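## Task

Remove the timer relay labelled 24VAC from the rail and set it down in the tray, leaving every other device still clipped onto the rail.

## Robot and tools

Robot: two arms, left_arm and right_arm (YAM-type, six joints plus a parallel gripper each). Their root links sit in the scene frame at left_arm (-0.021, +0.258, +0.018) m and right_arm (+0.045, -0.233, +0.039) m, each yawed very slightly. A two-camera stand is fixed behind them. A loose object may occasionally get nudged by an outside push.

Frames. Scene frame: origin at table-top height midway between the nominal bases, +x out over the table, +z up, left_arm on the +y side (arm names do not match image sides). Fixed cameras and the table use the scene frame. Each arm reports its end_effector_position (m) and end_effector_quat_wxyz in its own base frame; readings can be a few cm off, worse at long reach. Offsets you command are along the current Hand target's own axes. Gripper axes: fingers point along +z, jaws open and close along y; end_effector_position is the spot between the pads, about 1 cm short of the tips.

execute_actions(actions, cameras). actions is a list of actions; each action is a table of up to 15 rows, one row per 1/30 s step, and a short table repeats its final row to fill 15 steps. Every row has 14 numbers in [-1, 1]: left_arm dx, dy, dz, rx, ry, rz, opening, then right_arm in the same order. The six pose numbers are an offset, not a pose: they count from that arm's Hand target as it stood when the action began, so rows in one action do not add up, but each new action or call starts from the updated Hand target and repeating an offset moves further. Scale: 1.0 = 0.6 m or 180 degrees; rx, ry, rz form one rotation vector. opening is absolute: +1 fully open (0.094 m), -1 shut. To keep an arm still, send six zeros and its current opening (a 0 opening means half open, not unchanged). Images return only for an empty actions list or when cameras names them (["all"], [] or names; an unknown name voids the call).

move(target, speed, blend, opening_speed, grip_force, blocking, cameras). target is one 14-number row as above, or a list of up to 15 rows; every row is an offset from the same starting Hand targets, not from the previous row. Straight-line paths, all arms finishing together, at least 0.5 s, capped at 10 s for the whole list. speed: m/s per arm path, 0.002 to 2.9, default 0.25 (rotation up to twice that in rad/s); one value or one per target. blend: corner rounding radius in m; 0 stops at each target. opening_speed: rate of the commanded opening on the -1..1 scale per second, at least 0.2; use it to close gently. grip_force: newtons per finger pad, 10 to 50, one value or one per arm; it persists, and lower values close slowly. blocking=false returns after about 0.5 s while the move continues. Moves do not avoid obstacles or the other arm, and grippers lag and overshoot more at speed. The result adds a move: line giving the ending (done, off_target, moving, held, fault) and limits (paced = pose clipped, held = steps withheld). done means within 10 mm and 2 degrees; it says nothing about contact.

wait(seconds 0 to 10) lets the scene run with last commands held. stop brakes a running move. zoom_image(camera, region [x0, y0, x1, y1] pixels, at most 504 by 504) enlarges part of the newest image of cam_head_left, cam_head_right, cam_high, cam_left_wrist or cam_right_wrist (all 896x504). read_manual gives licence texts only. finished_scene(scene 1 to 3) ends the scene; after ending scene 1, make no further calls in that reply.

Result lines: Hand target is the last commanded pose after clipping, and the base for new offsets. Grippers often stop short of it; a later command re-asks, and a remaining gap can be sent as an extra offset. Commanded orientation is clipped to 40 degrees from measured each step. grip_measured uses the opening scale; empty it reads up to 2.5 mm wide, on a firm part up to about 3 mm narrow. To release, command clearly above grip_measured. Tool commands shows present gripper commands. Joint velocities within noise means still. Joint torques include gravity, are noisy, and joints 1 to 3 wrap at about 28 N m. Motor temperatures: MOTOR HOT at 75 C, fault and folded arm at 90 C, collapse at 100 C; holding loads, stretched poses and pushing into unreachable goals heat motors.

Avoid: dropping parts or releasing them while moving, fast impacts, hard pushes on fixed or heavy items, arms or grippers touching each other, one gripper closing on the other's fingers, strain on wrist camera cables, anything leaving the table, and paths passing close to an arm's own base (go around it). A blocked arm keeps pressing until commanded back past where it rests.

Each tool is called after "Emit:" in YAML: its name, and indented under it one key for each argument.

## Session

Emit:
execute_actions:
  actions: []

Scene clock: 0.00 s.
left_arm: end_effector_position=(+0.4017, -0.0067, +0.0905) grip_measured=+1.000 end_effector_quat_wxyz=(+0.576, +0.014, +0.817, +0.006) | right_arm: end_effector_position=(+0.4184, -0.0386, +0.1129) grip_measured=+1.000 end_effector_quat_wxyz=(+0.579, +0.079, +0.809, -0.059)
Joint positions: left_arm=[-0.029 1.582 0.372 0.867 -0.022 0.02 0.094] | right_arm=[-0.023 1.56 0.475 0.753 0.166 0.052 0.094]
Joint velocities: within noise
Joint torques (N m): no reading
Motor temperatures (°C): left_arm=[33 33 45 36 29 30 31] | right_arm=[29 35 41 33 28 31 32]
Heat: left arm: 45 °C; right arm: 41 °C.
Hand target: left_arm +0.4061, -0.0068, +0.1021; +0.591, +0.013, +0.807, +0.006 | right_arm +0.4196, -0.0388, +0.1164; +0.582, +0.079, +0.807, -0.059
Tool commands: left_gripper/opening=+1.0 right_gripper/opening=+1.0

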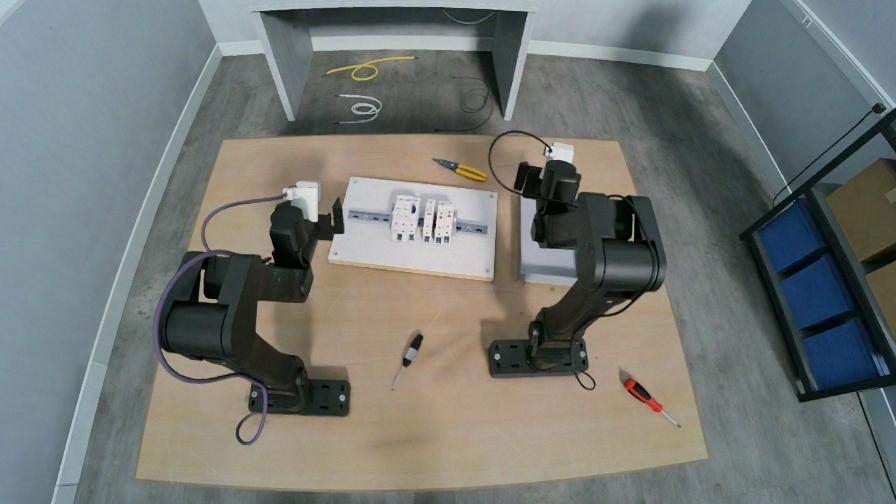

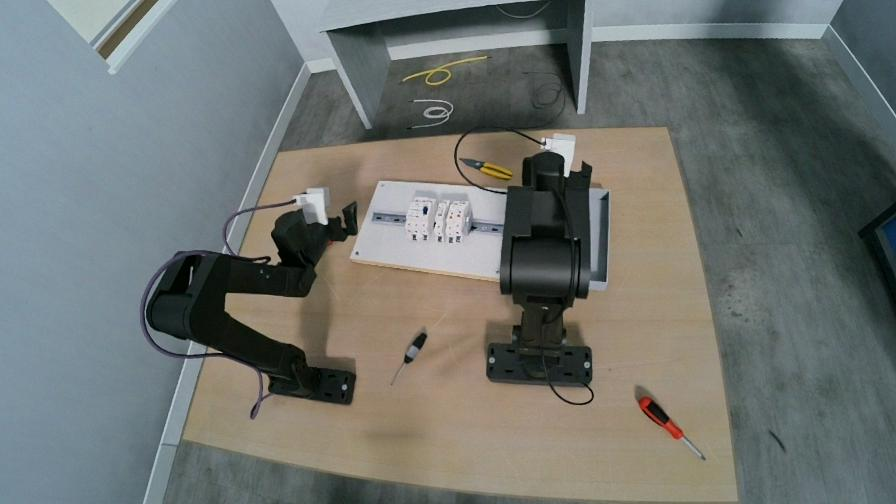

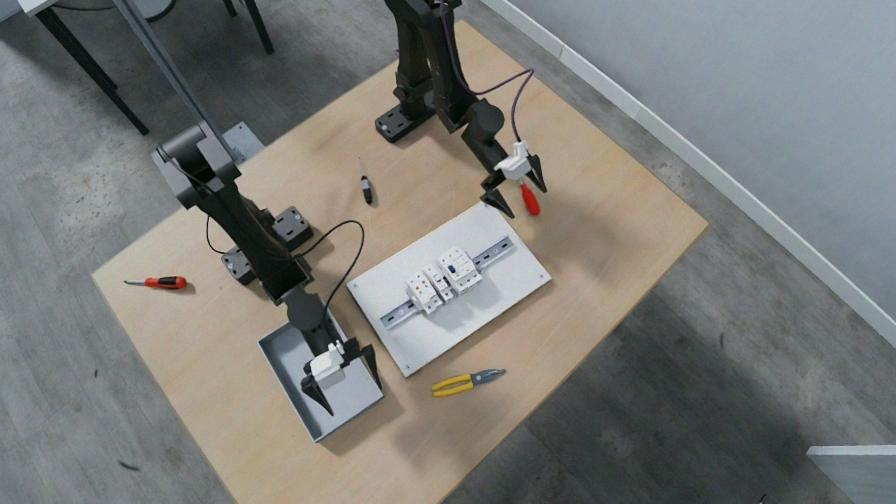

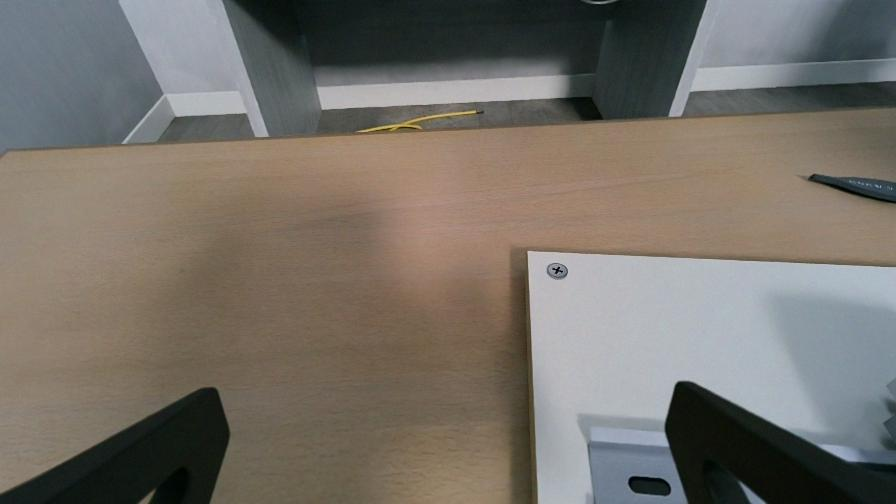

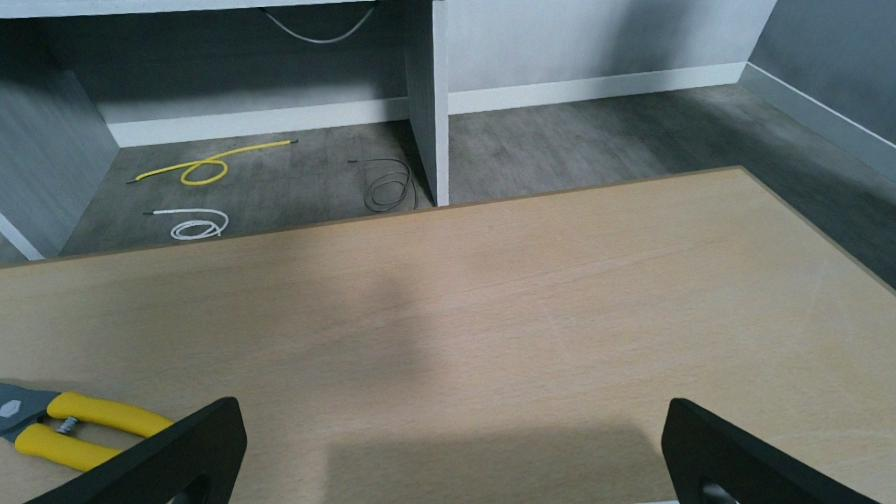

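Emit:
zoom_image:
  camera: "cam_head_left"
  region: [330, 180, 500, 276]

Emit:
zoom_image:
  camera: "cam_high"
  region: [370, 220, 520, 330]

Emit:
zoom_image:
  camera: "cam_head_right"
  region: [390, 180, 490, 250]

Scaled by 2.965 from the camera's 896x504 image, which has a finer 1280x720 frame.

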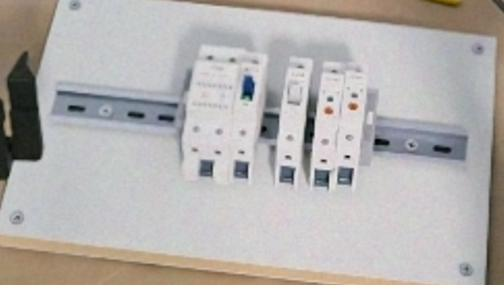

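Scaled by 3.360 from the camera's 896x504 image, which has a finer 1280x720 frame.

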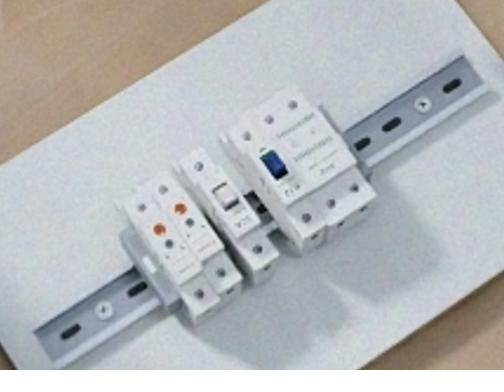

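Scaled by 5.040 from the camera's 896x504 image, which has a finer 1280x720 frame.

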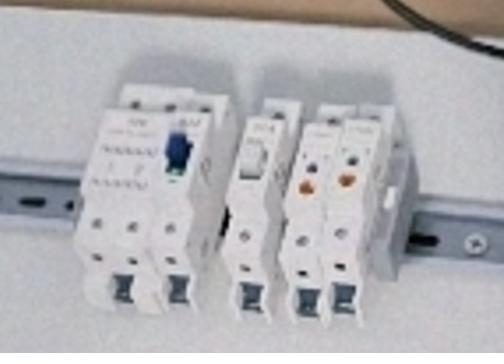

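Emit:
move:
  target: [0,0,0,0,0,0,1,-0.06,0.41,-0.267,-0.0505,0.23,-0.04,1]
  cameras: ["all"]

Scene clock: 21.70 s.
left_arm: end_effector_position=(+0.4017, -0.0067, +0.0905) grip_measured=+1.000 end_effector_quat_wxyz=(+0.576, +0.014, +0.817, +0.006) | right_arm: end_effector_position=(+0.3272, +0.2272, +0.1947) grip_measured=+1.000 end_effector_quat_wxyz=(+0.258, -0.005, +0.966, -0.005)
Joint positions: left_arm=[-0.029 1.582 0.372 0.867 -0.022 0.02 0.094] | right_arm=[0.763 1.696 1.597 -1.082 0.357 0.683 0.094]
Joint torques (N m): left_arm=[-0.03 -5.2 5.41 1.79 0.03 0] | right_arm=[-0.05 -5.55 10.47 0.49 0.15 0.08]
Heat: left arm: 46 °C; right arm: 43 °C.
Hand target: left_arm +0.4061, -0.0068, +0.1021; +0.591, +0.013, +0.807, +0.006 | right_arm +0.3301, +0.2304, +0.2002; +0.260, +0.000, +0.966, -0.001
Off the commanded pose: left_arm 0.012 m, 2 deg | right_arm 0.007 m, 1 deg.
move: off_target (left_arm)

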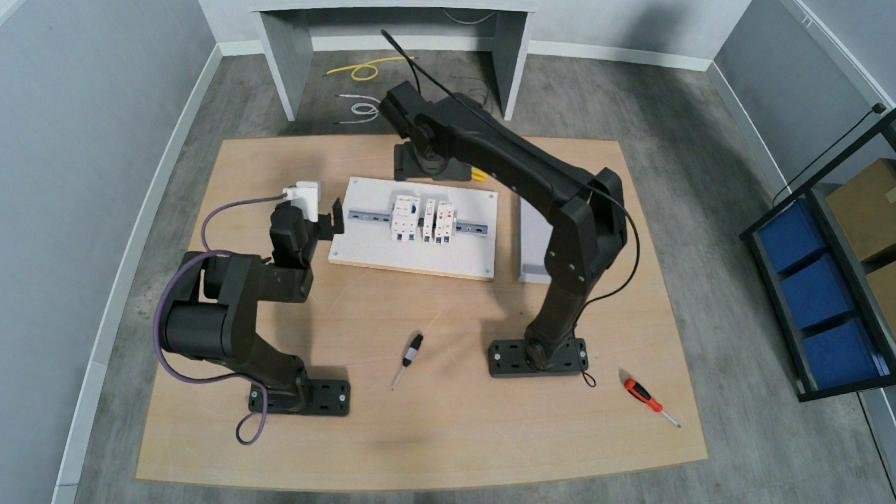

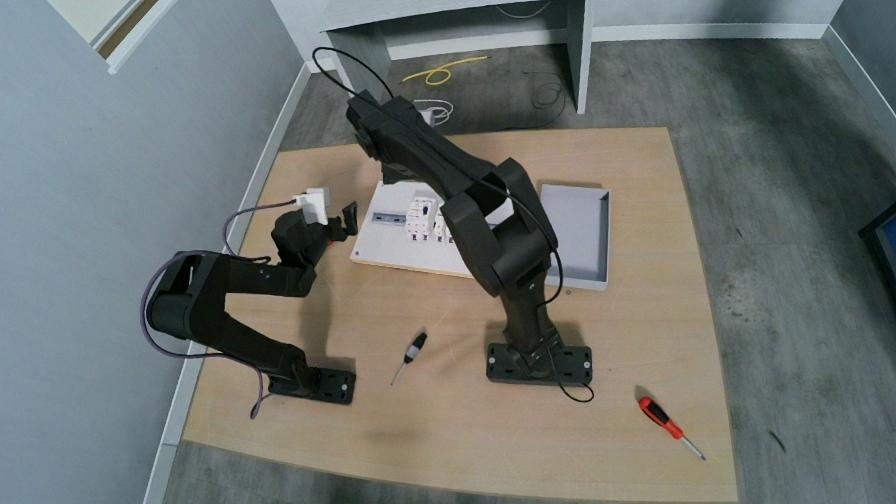

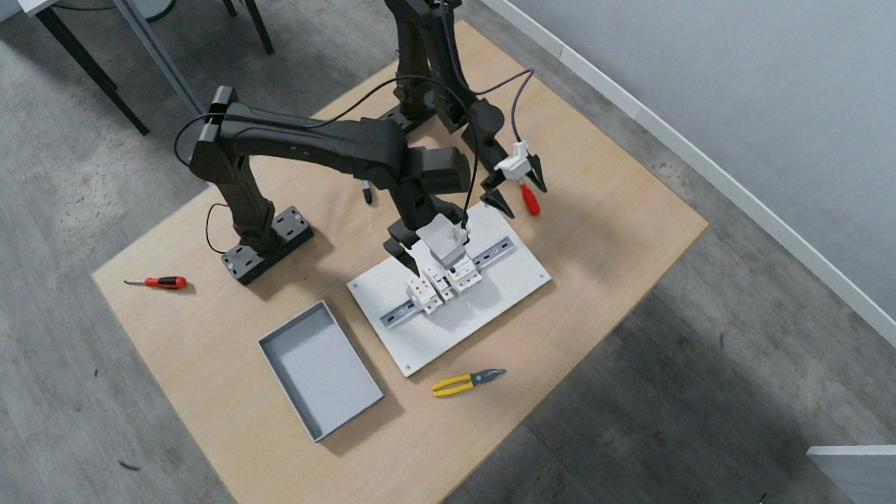

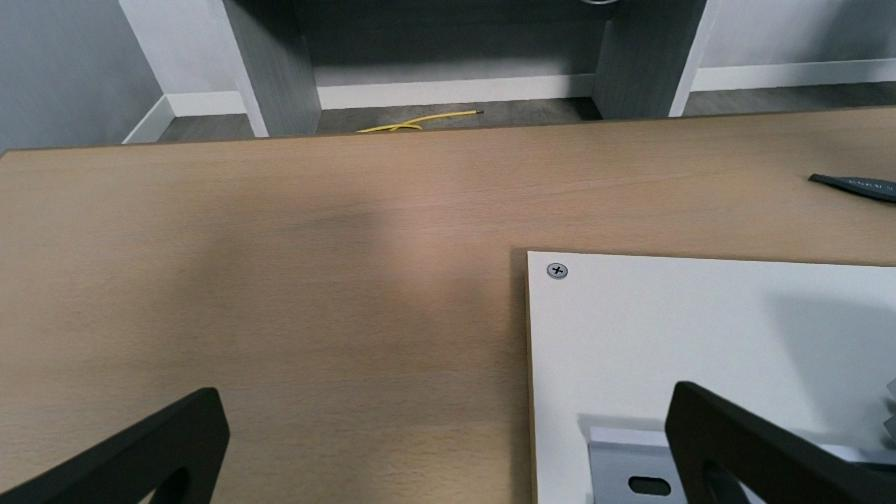

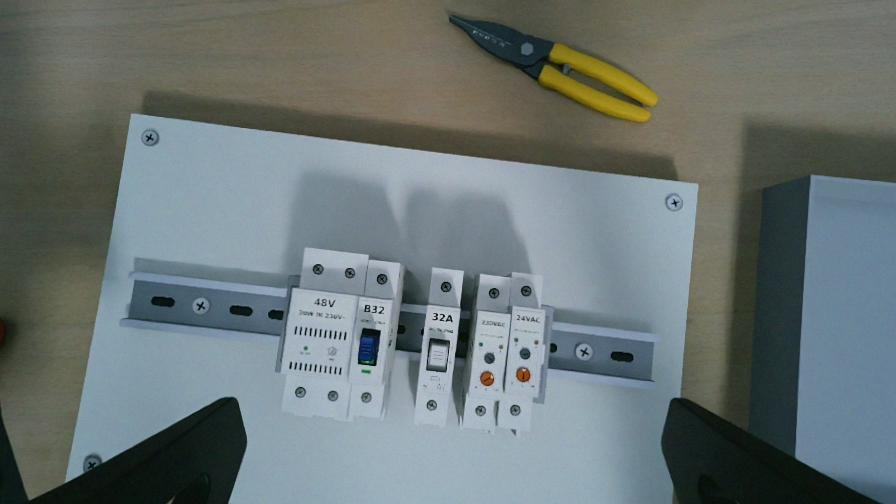

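Emit:
zoom_image:
  camera: "cam_right_wrist"
  region: [400, 250, 600, 450]

Scaled by 2.520 from the camera's 896x504 image, which has a finer 1280x720 frame.

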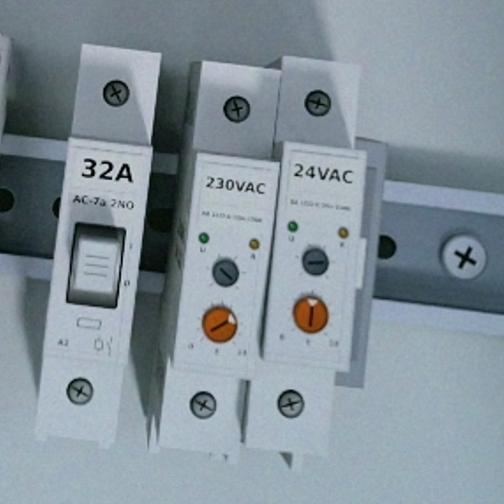

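Emit:
move:
  target: [0,0,0,0,0,0,1,0.048,-0.077,0.049,-0.123,0.136,-0.454,1]
  cameras: ["cam_right_wrist","cam_high"]

Emit:
zoom_image:
  camera: "cam_high"
  region: [350, 180, 560, 340]

Scene clock: 43.37 s.
left_arm: end_effector_position=(+0.4017, -0.0067, +0.0905) grip_measured=+1.000 end_effector_quat_wxyz=(+0.576, +0.014, +0.817, +0.006) | right_arm: end_effector_position=(+0.3159, +0.1834, +0.1582) grip_measured=+1.000 end_effector_quat_wxyz=(-0.002, -0.668, +0.744, -0.003)
Joint positions: left_arm=[-0.029 1.582 0.372 0.867 -0.022 0.02 0.094] | right_arm=[0.526 1.95 1.889 -1.512 0.006 -0.937 0.094]
Joint torques (N m): left_arm=[-0.02 -5.2 5.42 1.79 0.02 -0.01] | right_arm=[-0.72 -6.65 9.44 -0.24 -0.13 -0.11]
Motor temperatures (°C): left_arm=[33 33 46 41 29 30 31] | right_arm=[29 36 46 34 28 31 32]
Heat: left arm: 46 °C; right arm: 46 °C.
Hand target: left_arm +0.4061, -0.0068, +0.1021; +0.591, +0.013, +0.807, +0.006 | right_arm +0.3199, +0.1842, +0.1604; +0.000, -0.668, +0.744, +0.001
Off the commanded pose: left_arm 0.012 m, 2 deg | right_arm 0.005 m, 0 deg.
move: off_target (left_arm)
Images, in order (width x height): cam_high 896x504, cam_right_wrist 896x504.

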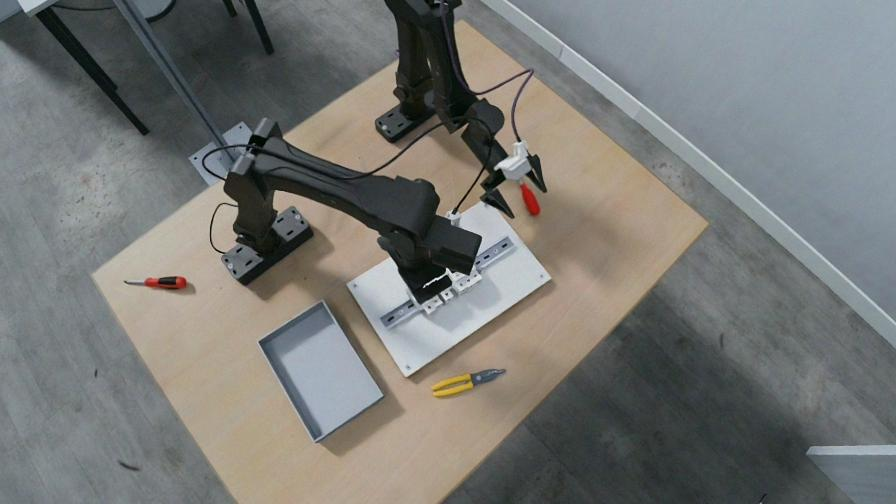

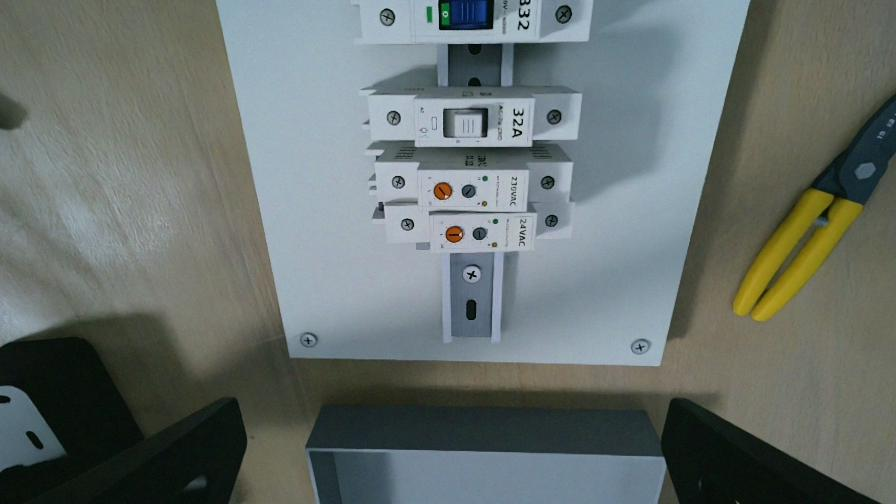

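Scaled by 2.400 from the camera's 896x504 image, which has a finer 1280x720 frame.

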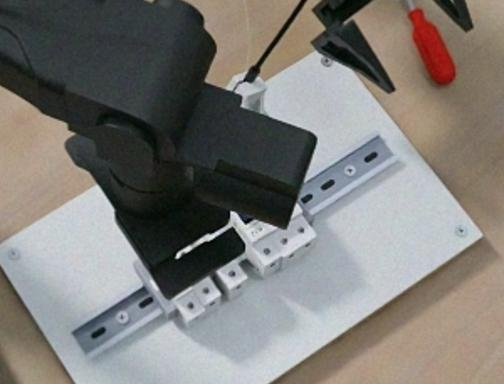

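Emit:
move:
  target: [0,0,0,0,0,0,1,0.003,-0.0207,0.133,0,0,0,0.35]
  speed: 0.12
  cameras: ["cam_right_wrist","cam_high"]

Emit:
zoom_image:
  camera: "cam_high"
  region: [370, 220, 520, 330]

Scene clock: 57.13 s.
left_arm: end_effector_position=(+0.4017, -0.0067, +0.0905) grip_measured=+1.000 end_effector_quat_wxyz=(+0.576, +0.014, +0.817, +0.006) | right_arm: end_effector_position=(+0.3329, +0.1825, +0.0880) grip_measured=+0.353 end_effector_quat_wxyz=(+0.006, -0.668, +0.745, -0.005)
Joint positions: left_arm=[-0.029 1.582 0.372 0.867 -0.022 0.02 0.094] | right_arm=[0.502 1.981 1.653 -1.23 0.006 -0.96 0.064]
Joint torques (N m): left_arm=[-0.02 -5.22 5.41 1.79 0.03 0] | right_arm=[-0.57 -7.35 5.31 0.01 -0.14 -0.09]
Heat: left arm: 46 °C; right arm: 45 °C.
Hand target: left_arm +0.4061, -0.0068, +0.1021; +0.591, +0.013, +0.807, +0.006 | right_arm +0.3319, +0.1811, +0.0805; +0.000, -0.668, +0.744, +0.001
Off the commanded pose: left_arm 0.012 m, 2 deg | right_arm 0.008 m, 1 deg.
move: off_target (left_arm)
Images, in order (width x height): cam_high 896x504, cam_right_wrist 896x504.

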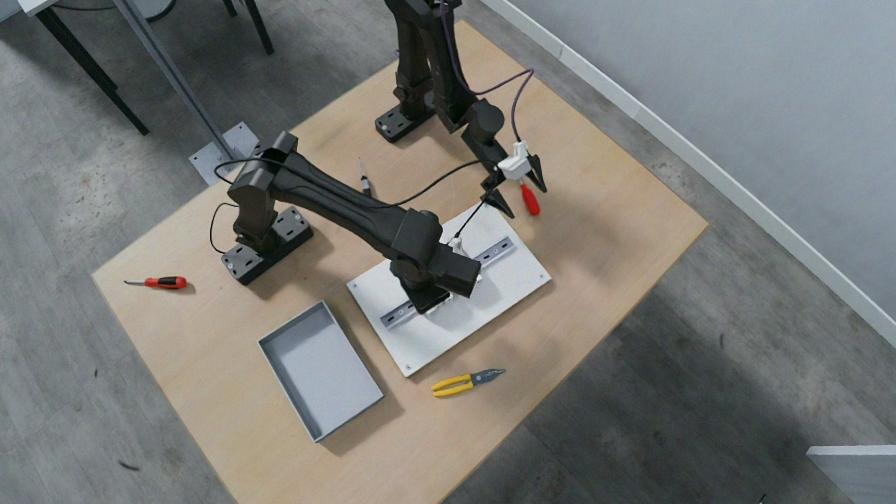

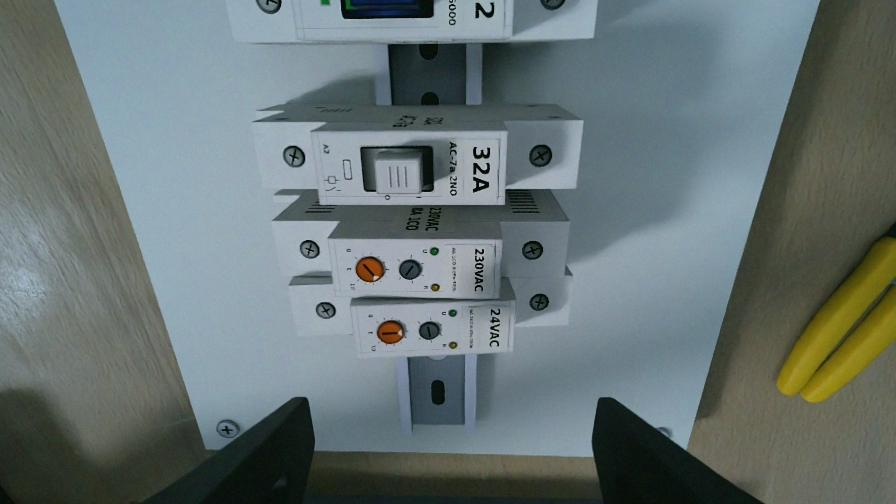

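Scaled by 3.360 from the camera's 896x504 image, which has a finer 1280x720 frame.

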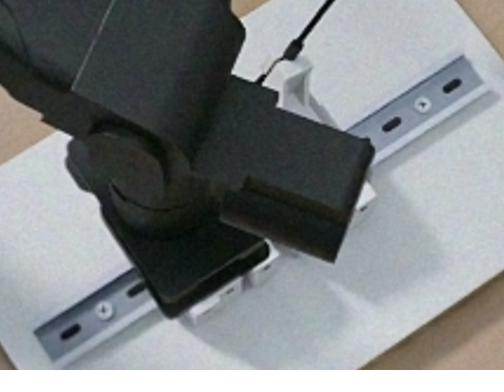

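Emit:
move:
  target: [0,0,0,0,0,0,1,0.0098,0.0038,0.0725,0,0,0,0.35]
  speed: 0.05
  cameras: ["cam_right_wrist"]

Scene clock: 64.87 s.
left_arm: end_effector_position=(+0.4017, -0.0067, +0.0905) grip_measured=+1.000 end_effector_quat_wxyz=(+0.576, +0.014, +0.817, +0.006) | right_arm: end_effector_position=(+0.3285, +0.1766, +0.0482) grip_measured=+0.352 end_effector_quat_wxyz=(+0.003, -0.668, +0.744, -0.004)
Joint positions: left_arm=[-0.029 1.582 0.372 0.867 -0.022 0.02 0.094] | right_arm=[0.493 1.987 1.501 -1.078 0.006 -0.97 0.064]
Joint torques (N m): left_arm=[-0.02 -5.2 5.42 1.79 0.03 0] | right_arm=[-0.62 -6.78 4.66 0.26 -0.14 -0.06]
Heat: left arm: 46 °C; right arm: 44 °C.
Hand target: left_arm +0.4061, -0.0068, +0.1021; +0.591, +0.013, +0.807, +0.006 | right_arm +0.3290, +0.1756, +0.0370; +0.000, -0.668, +0.744, +0.001
Off the commanded pose: left_arm 0.012 m, 2 deg | right_arm 0.011 m, 1 deg.
move: off_target (left_arm, right_arm)
Images, in order (width x height): cam_right_wrist 896x504.

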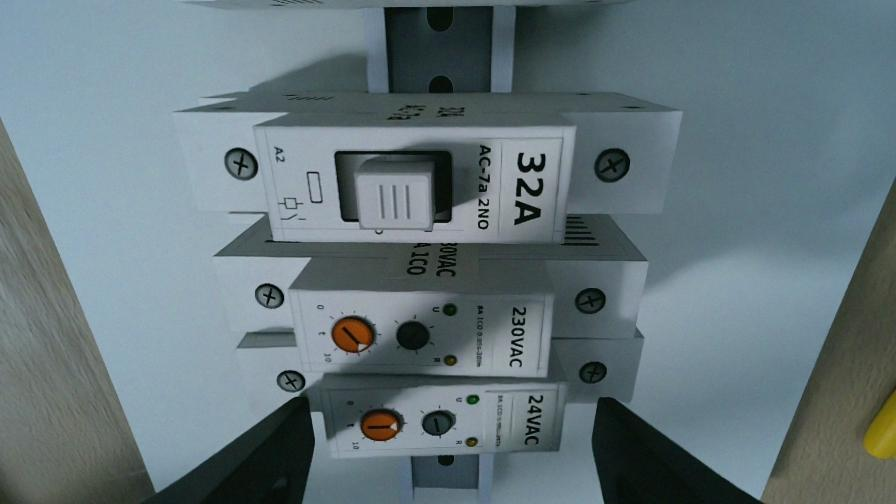

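Emit:
move:
  target: [0,0,0,0,0,0,1,0,0,0.015,0,0,0,0.3]
  speed: 0.03

Emit:
move:
  target: [0,0,0,0,0,0,1,0,0,0,0,0,0,-0.15]
  opening_speed: 0.3
  cameras: ["cam_right_wrist"]

Scene clock: 68.57 s.
left_arm: end_effector_position=(+0.4017, -0.0067, +0.0905) grip_measured=+1.000 end_effector_quat_wxyz=(+0.576, +0.014, +0.817, +0.006) | right_arm: end_effector_position=(+0.3277, +0.1768, +0.0467) grip_measured=+0.303 end_effector_quat_wxyz=(+0.003, -0.669, +0.743, -0.002)
Joint positions: left_arm=[-0.029 1.582 0.372 0.867 -0.022 0.02 0.094] | right_arm=[0.493 1.987 1.495 -1.073 0.003 -0.972 0.061]
Joint torques (N m): left_arm=[-0.03 -5.2 5.42 1.79 0.03 -0.01] | right_arm=[-0.61 -6.16 3.14 0.54 -0.1 -0.07]
Heat: left arm: 46 °C; right arm: 44 °C.
Hand target: left_arm +0.4061, -0.0068, +0.1021; +0.591, +0.013, +0.807, +0.006 | right_arm +0.3289, +0.1755, +0.0280; -0.001, -0.668, +0.744, +0.001
Off the commanded pose: left_arm 0.012 m, 2 deg | right_arm 0.019 m, 1 deg.
move: off_target (left_arm, right_arm)

Scene clock: 70.27 s.
left_arm: end_effector_position=(+0.4017, -0.0067, +0.0905) grip_measured=+1.000 end_effector_quat_wxyz=(+0.576, +0.014, +0.817, +0.006) | right_arm: end_effector_position=(+0.3263, +0.1777, +0.0465) grip_measured=-0.046 end_effector_quat_wxyz=(+0.003, -0.669, +0.743, +0.004)
Joint positions: left_arm=[-0.029 1.582 0.372 0.867 -0.022 0.02 0.094] | right_arm=[0.492 1.987 1.494 -1.075 -0.009 -0.973 0.045]
Joint torques (N m): left_arm=[-0.03 -5.2 5.42 1.79 0.03 -0.01] | right_arm=[-0.49 -6.15 3.22 0.55 0.03 -0.03]
Heat: left arm: 46 °C; right arm: 43 °C.
Hand target: left_arm +0.4061, -0.0068, +0.1021; +0.591, +0.013, +0.807, +0.006 | right_arm +0.3289, +0.1756, +0.0280; -0.001, -0.668, +0.744, +0.001
Off the commanded pose: left_arm 0.012 m, 2 deg | right_arm 0.019 m, 1 deg.
move: off_target (left_arm, right_arm)
Images, in order (width x height): cam_right_wrist 896x504.

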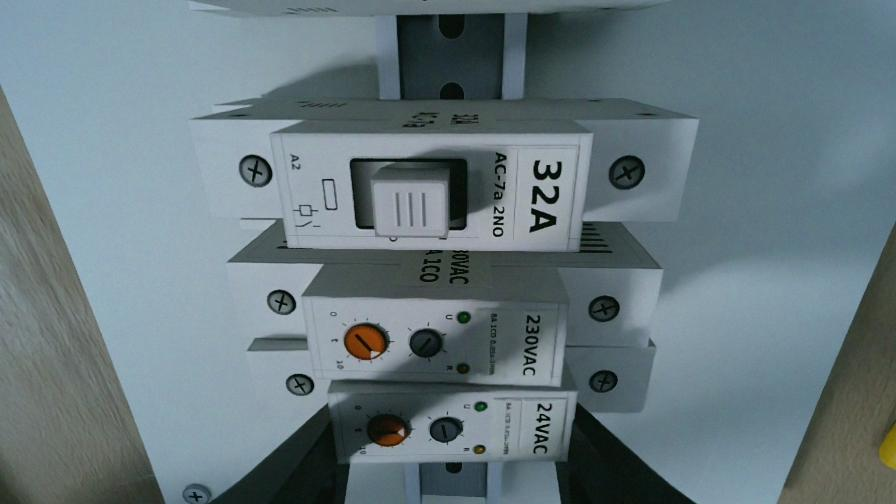

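Emit:
move:
  target:
    - [0,0,0,0,0,0,1,0,0,-0.031,0,0,0,-0.3]
    - [0,0,0,0,0,0,1,0,-0.017,-0.038,-0.083,0,0,-0.3]
  speed: 0.05
  opening_speed: 0.4
  cameras: ["cam_right_wrist"]

Scene clock: 79.13 s.
left_arm: end_effector_position=(+0.4017, -0.0067, +0.0905) grip_measured=+1.000 end_effector_quat_wxyz=(+0.576, +0.014, +0.817, +0.006) | right_arm: end_effector_position=(+0.3375, +0.1737, +0.0492) grip_measured=-0.047 end_effector_quat_wxyz=(-0.085, -0.664, +0.738, +0.087)
Joint positions: left_arm=[-0.029 1.582 0.372 0.867 -0.022 0.02 0.094] | right_arm=[0.419 2.236 1.862 -1.414 -0.113 -1.058 0.045]
Joint torques (N m): left_arm=[-0.02 -5.22 5.41 1.79 0.02 0] | right_arm=[-0.7 -8.23 9.06 -0.76 -0.32 -0.1]
Heat: left arm: 46 °C; right arm: 43 °C.
Hand target: left_arm +0.4061, -0.0068, +0.1021; +0.591, +0.013, +0.807, +0.006 | right_arm +0.3391, +0.1744, +0.0508; -0.087, -0.662, +0.738, +0.098
Off the commanded pose: left_arm 0.012 m, 2 deg | right_arm 0.002 m, 1 deg.
move: off_target (left_arm)
Images, in order (width x height): cam_right_wrist 896x504.

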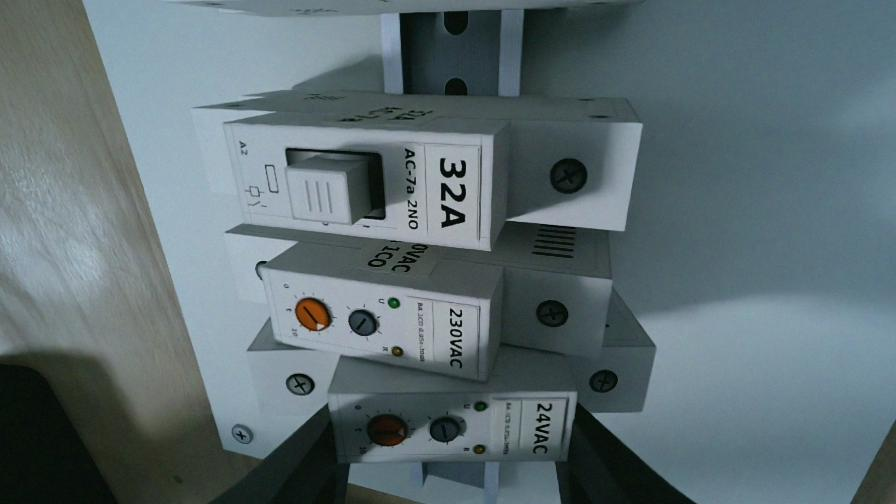

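Emit:
move:
  target:
    - [0,0,0,0,0,0,1,0,-0.018,-0.031,-0.055,0,0,-0.3]
    - [0,0,0,0,0,0,1,0,0.0105,-0.135,-0.055,0,0,-0.3]
  speed: 0.06
  cameras: ["all"]

Scene clock: 86.47 s.
left_arm: end_effector_position=(+0.4017, -0.0067, +0.0905) grip_measured=+1.000 end_effector_quat_wxyz=(+0.576, +0.014, +0.817, +0.006) | right_arm: end_effector_position=(+0.3533, +0.1713, +0.1146) grip_measured=-0.047 end_effector_quat_wxyz=(-0.029, -0.658, +0.745, +0.109)
Joint positions: left_arm=[-0.029 1.582 0.372 0.867 -0.022 0.02 0.094] | right_arm=[0.365 2.189 2.054 -1.567 -0.184 -1.095 0.045]
Joint torques (N m): left_arm=[-0.03 -5.2 5.42 1.79 0.03 0] | right_arm=[-0.65 -11.7 7.34 -0.46 -0.42 0.06]
Heat: left arm: 46 °C; right arm: 43 °C.
Hand target: left_arm +0.4061, -0.0068, +0.1021; +0.591, +0.013, +0.807, +0.006 | right_arm +0.3539, +0.1728, +0.1307; -0.144, -0.652, +0.726, +0.161
Off the commanded pose: left_arm 0.012 m, 2 deg | right_arm 0.016 m, 15 deg.
joint sent to its limit (right arm) — joint 4 (wrist pitch), lower limit. The joint targets are off in orientation, not in position.
move: off_target (left_arm, right_arm)

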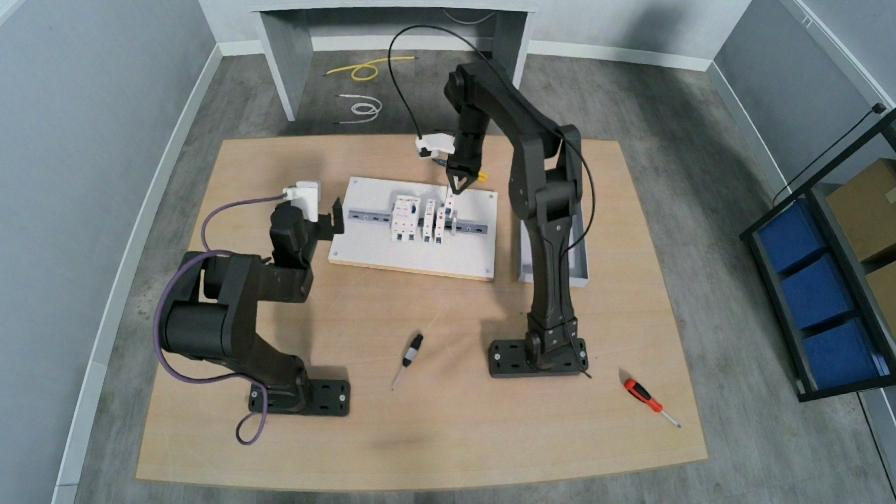

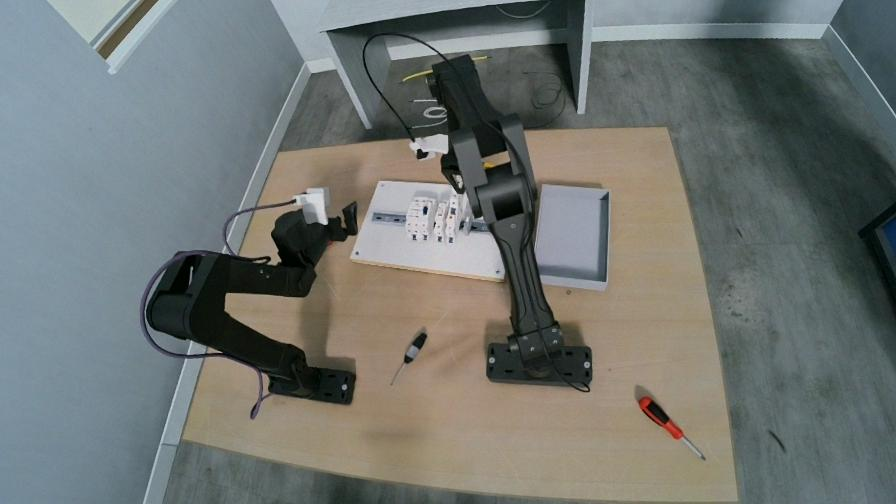

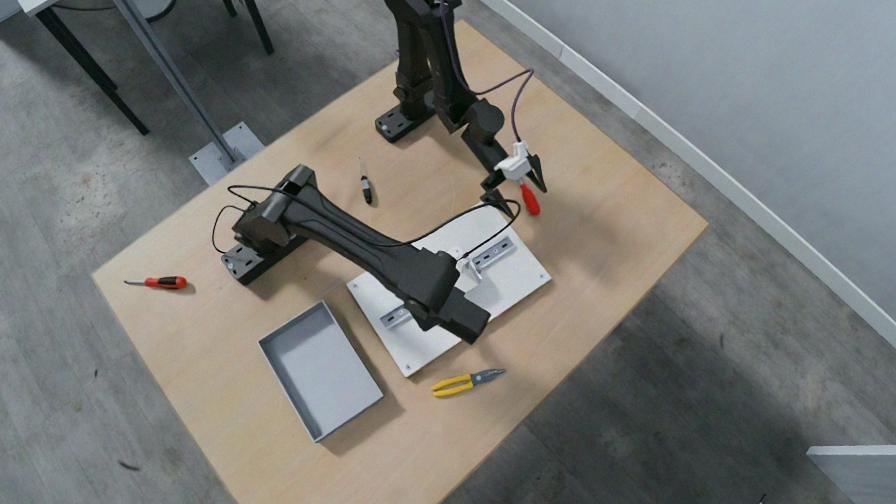

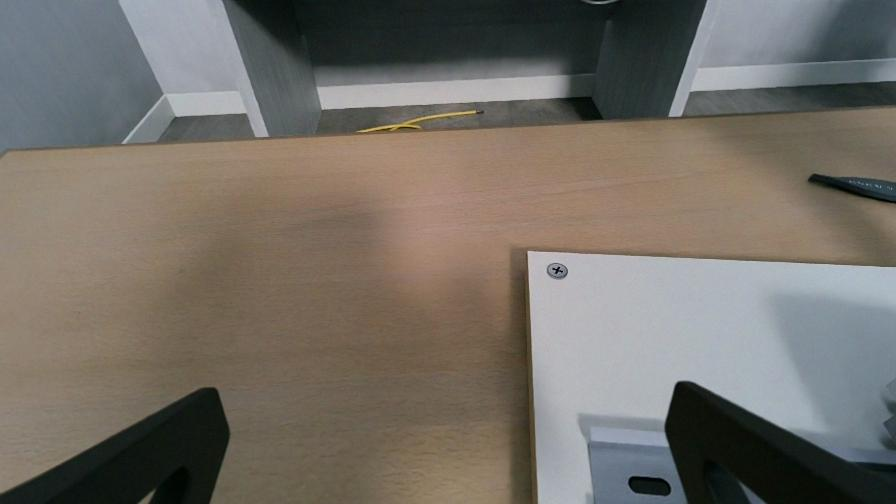

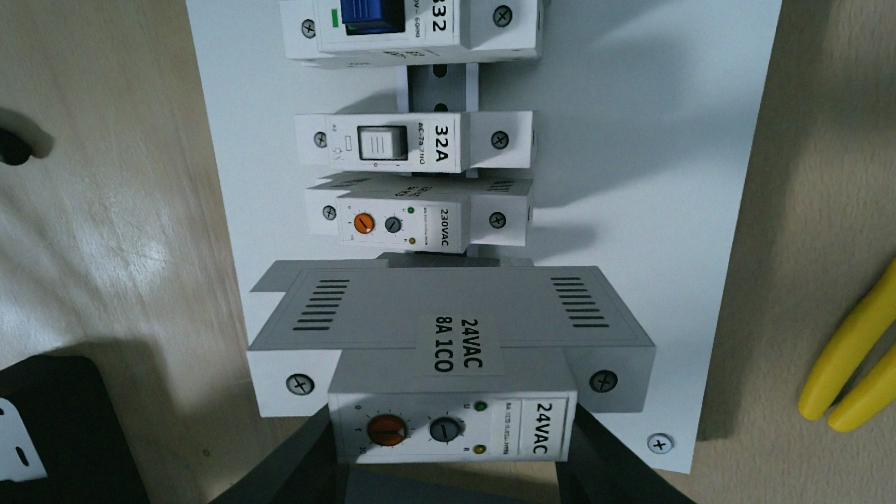

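Emit:
move:
  target:
    - [0,0,0,0,0,0,1,0.367,0.015,0.007,0.138,0,0,-0.3]
    - [0,0,0,0,0,0,1,0.367,-0.048,0.143,0.138,0,0,-0.3]
  speed: [0.15,0.08]
  cameras: ["all"]

Scene clock: 99.80 s.
left_arm: end_effector_position=(+0.4017, -0.0067, +0.0905) grip_measured=+1.000 end_effector_quat_wxyz=(+0.576, +0.014, +0.817, +0.006) | right_arm: end_effector_position=(+0.3239, -0.0451, +0.0469) grip_measured=-0.047 end_effector_quat_wxyz=(+0.004, -0.666, +0.746, -0.006)
Joint positions: left_arm=[-0.029 1.582 0.372 0.867 -0.022 0.02 0.094] | right_arm=[-0.141 1.814 1.262 -1.004 0.001 -1.599 0.045]
Joint torques (N m): left_arm=[-0.02 -5.22 5.42 1.79 0.03 0] | right_arm=[-0.23 -6.01 5.08 0.01 -0.06 -0.08]
Heat: left arm: 46 °C; right arm: 42 °C.
Hand target: left_arm +0.4061, -0.0068, +0.1021; +0.591, +0.013, +0.807, +0.006 | right_arm +0.3204, -0.0450, +0.0406; +0.000, -0.668, +0.744, +0.001
Off the commanded pose: left_arm 0.012 m, 2 deg | right_arm 0.007 m, 1 deg.
move: off_target (left_arm)

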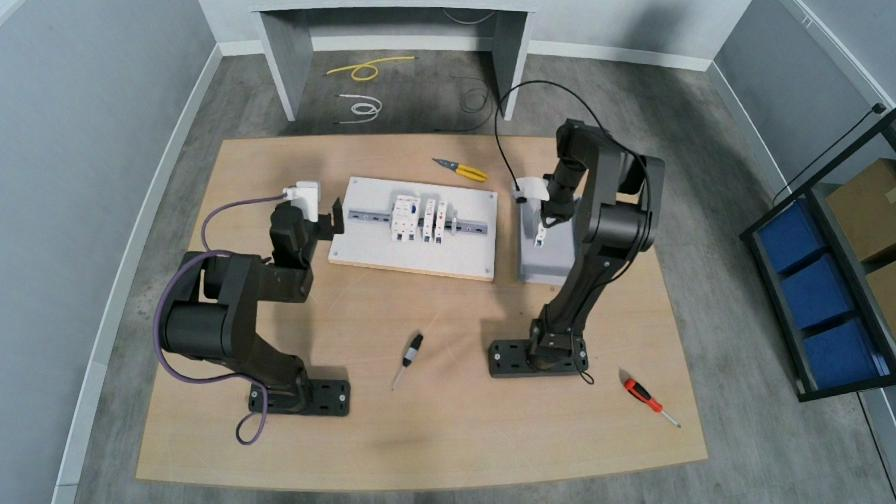

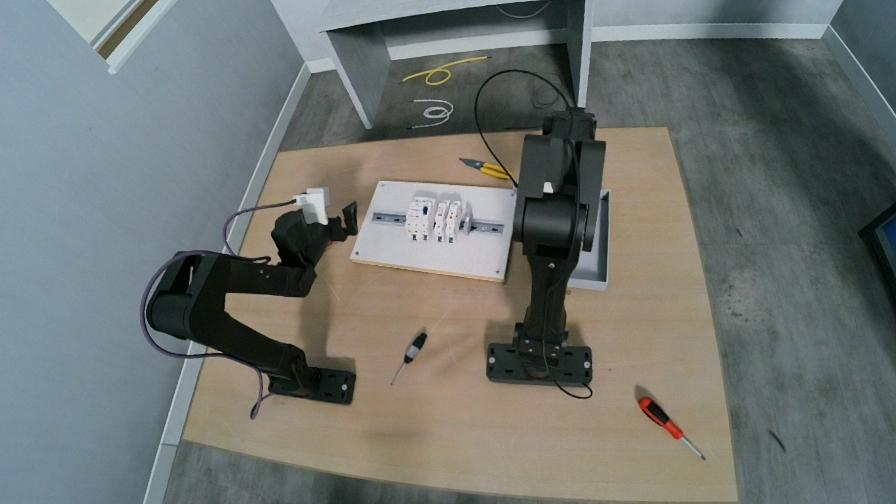

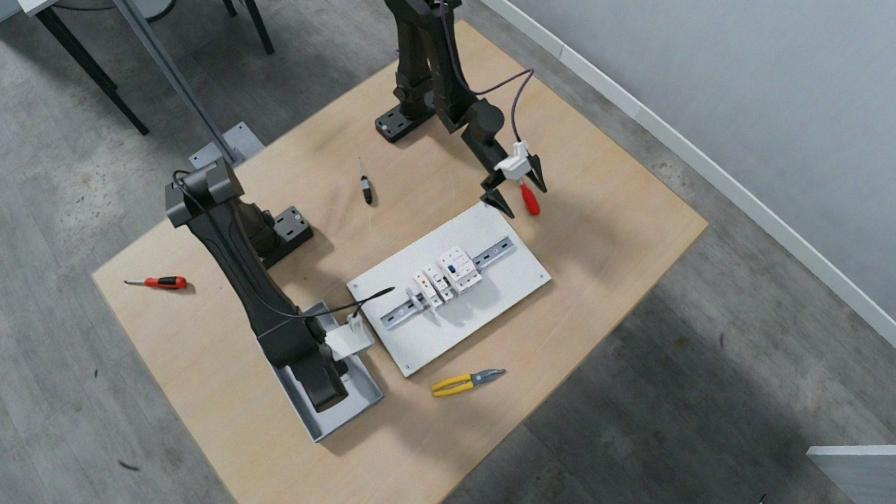

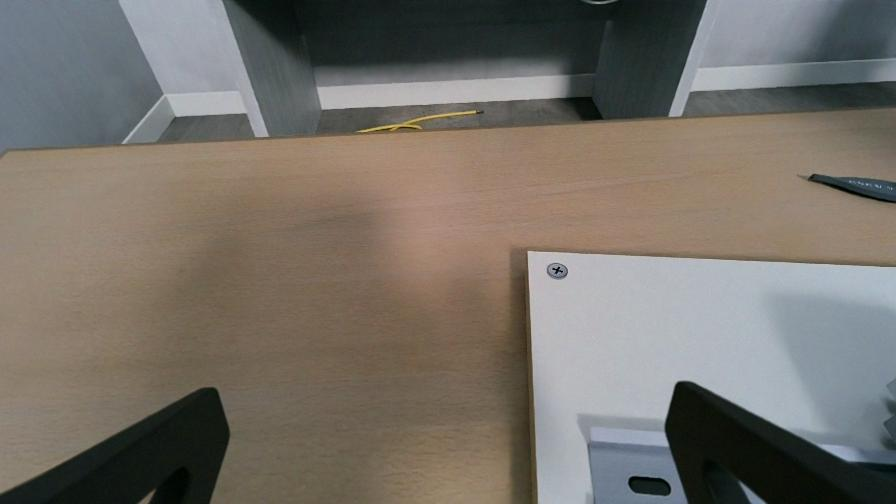

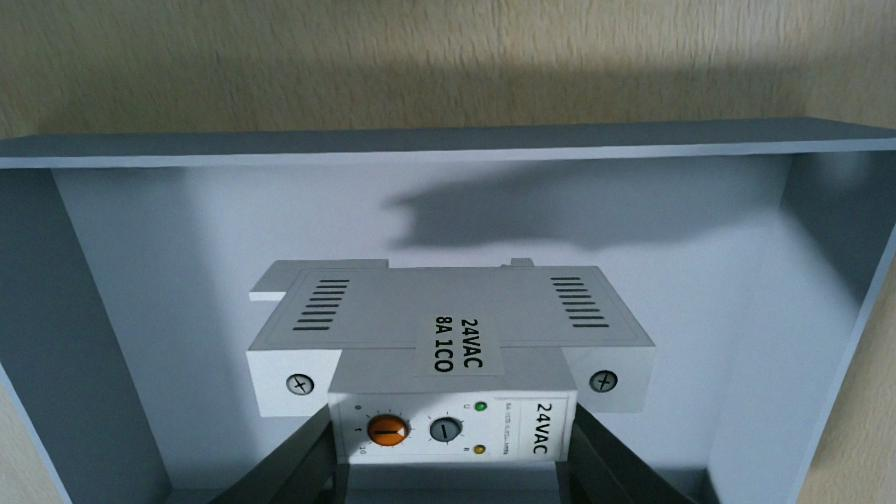

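Emit:
move:
  target: [0,0,0,0,0,0,1,0,0,0.045,0,0,0,-0.3]
  speed: 0.03
  cameras: ["cam_right_wrist"]

Scene clock: 102.57 s.
left_arm: end_effector_position=(+0.4017, -0.0067, +0.0905) grip_measured=+1.000 end_effector_quat_wxyz=(+0.576, +0.014, +0.817, +0.006) | right_arm: end_effector_position=(+0.3235, -0.0451, +0.0260) grip_measured=-0.047 end_effector_quat_wxyz=(+0.004, -0.666, +0.746, -0.006)
Joint positions: left_arm=[-0.029 1.582 0.372 0.867 -0.022 0.02 0.094] | right_arm=[-0.141 1.84 1.207 -0.924 0.001 -1.599 0.045]
Joint torques (N m): left_arm=[-0.02 -5.22 5.42 1.79 0.02 0] | right_arm=[-0.23 -5.31 3.85 0.27 -0.07 -0.07]
Heat: left arm: 46 °C; right arm: 42 °C.
Hand target: left_arm +0.4061, -0.0068, +0.1021; +0.591, +0.013, +0.807, +0.006 | right_arm +0.3203, -0.0450, +0.0137; +0.000, -0.668, +0.744, +0.001
Off the commanded pose: left_arm 0.012 m, 2 deg | right_arm 0.013 m, 1 deg.
move: off_target (left_arm, right_arm)
Images, in order (width x height): cam_right_wrist 896x504.

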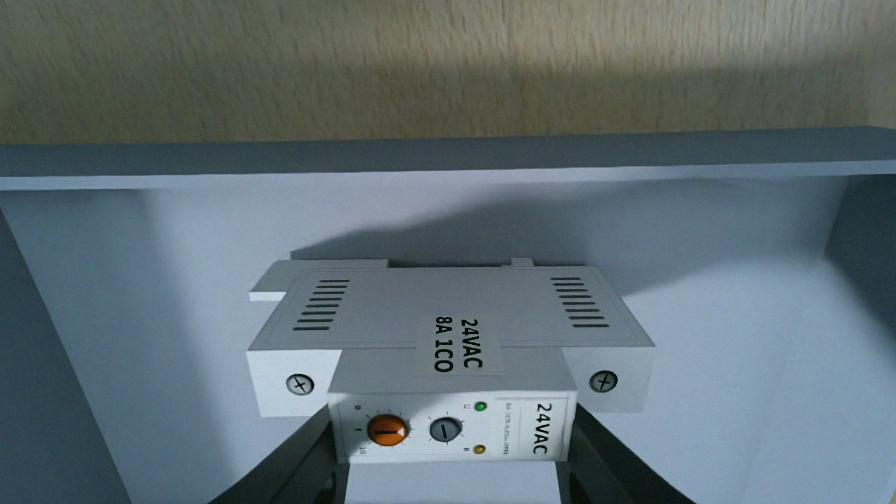

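Emit:
move:
  target: [0,0,0,0,0,0,1,0,0,0.018,0,0,0,-0.3]
  speed: 0.03
  cameras: ["cam_right_wrist"]

Scene clock: 104.87 s.
left_arm: end_effector_position=(+0.4017, -0.0067, +0.0905) grip_measured=+1.000 end_effector_quat_wxyz=(+0.576, +0.014, +0.817, +0.006) | right_arm: end_effector_position=(+0.3234, -0.0450, +0.0253) grip_measured=-0.047 end_effector_quat_wxyz=(+0.004, -0.666, +0.746, -0.006)
Joint positions: left_arm=[-0.029 1.582 0.372 0.867 -0.022 0.02 0.094] | right_arm=[-0.141 1.84 1.204 -0.92 0.001 -1.6 0.045]
Joint torques (N m): left_arm=[-0.03 -5.22 5.42 1.79 0.03 0] | right_arm=[-0.24 -4.29 2 0.67 -0.06 -0.07]
Heat: left arm: 46 °C; right arm: 42 °C.
Hand target: left_arm +0.4061, -0.0068, +0.1021; +0.591, +0.013, +0.807, +0.006 | right_arm +0.3203, -0.0449, +0.0029; +0.000, -0.668, +0.744, +0.001
Off the commanded pose: left_arm 0.012 m, 2 deg | right_arm 0.023 m, 1 deg.
move: off_target (left_arm, right_arm)
Images, in order (width x height): cam_right_wrist 896x504.

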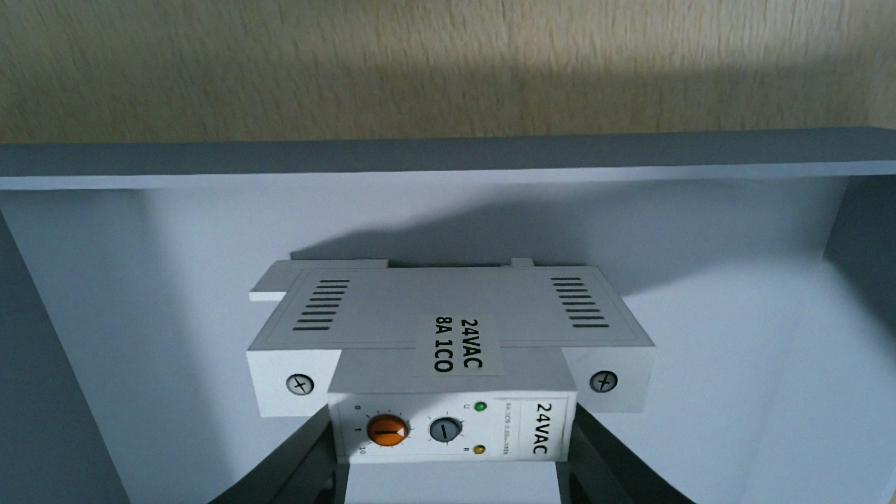

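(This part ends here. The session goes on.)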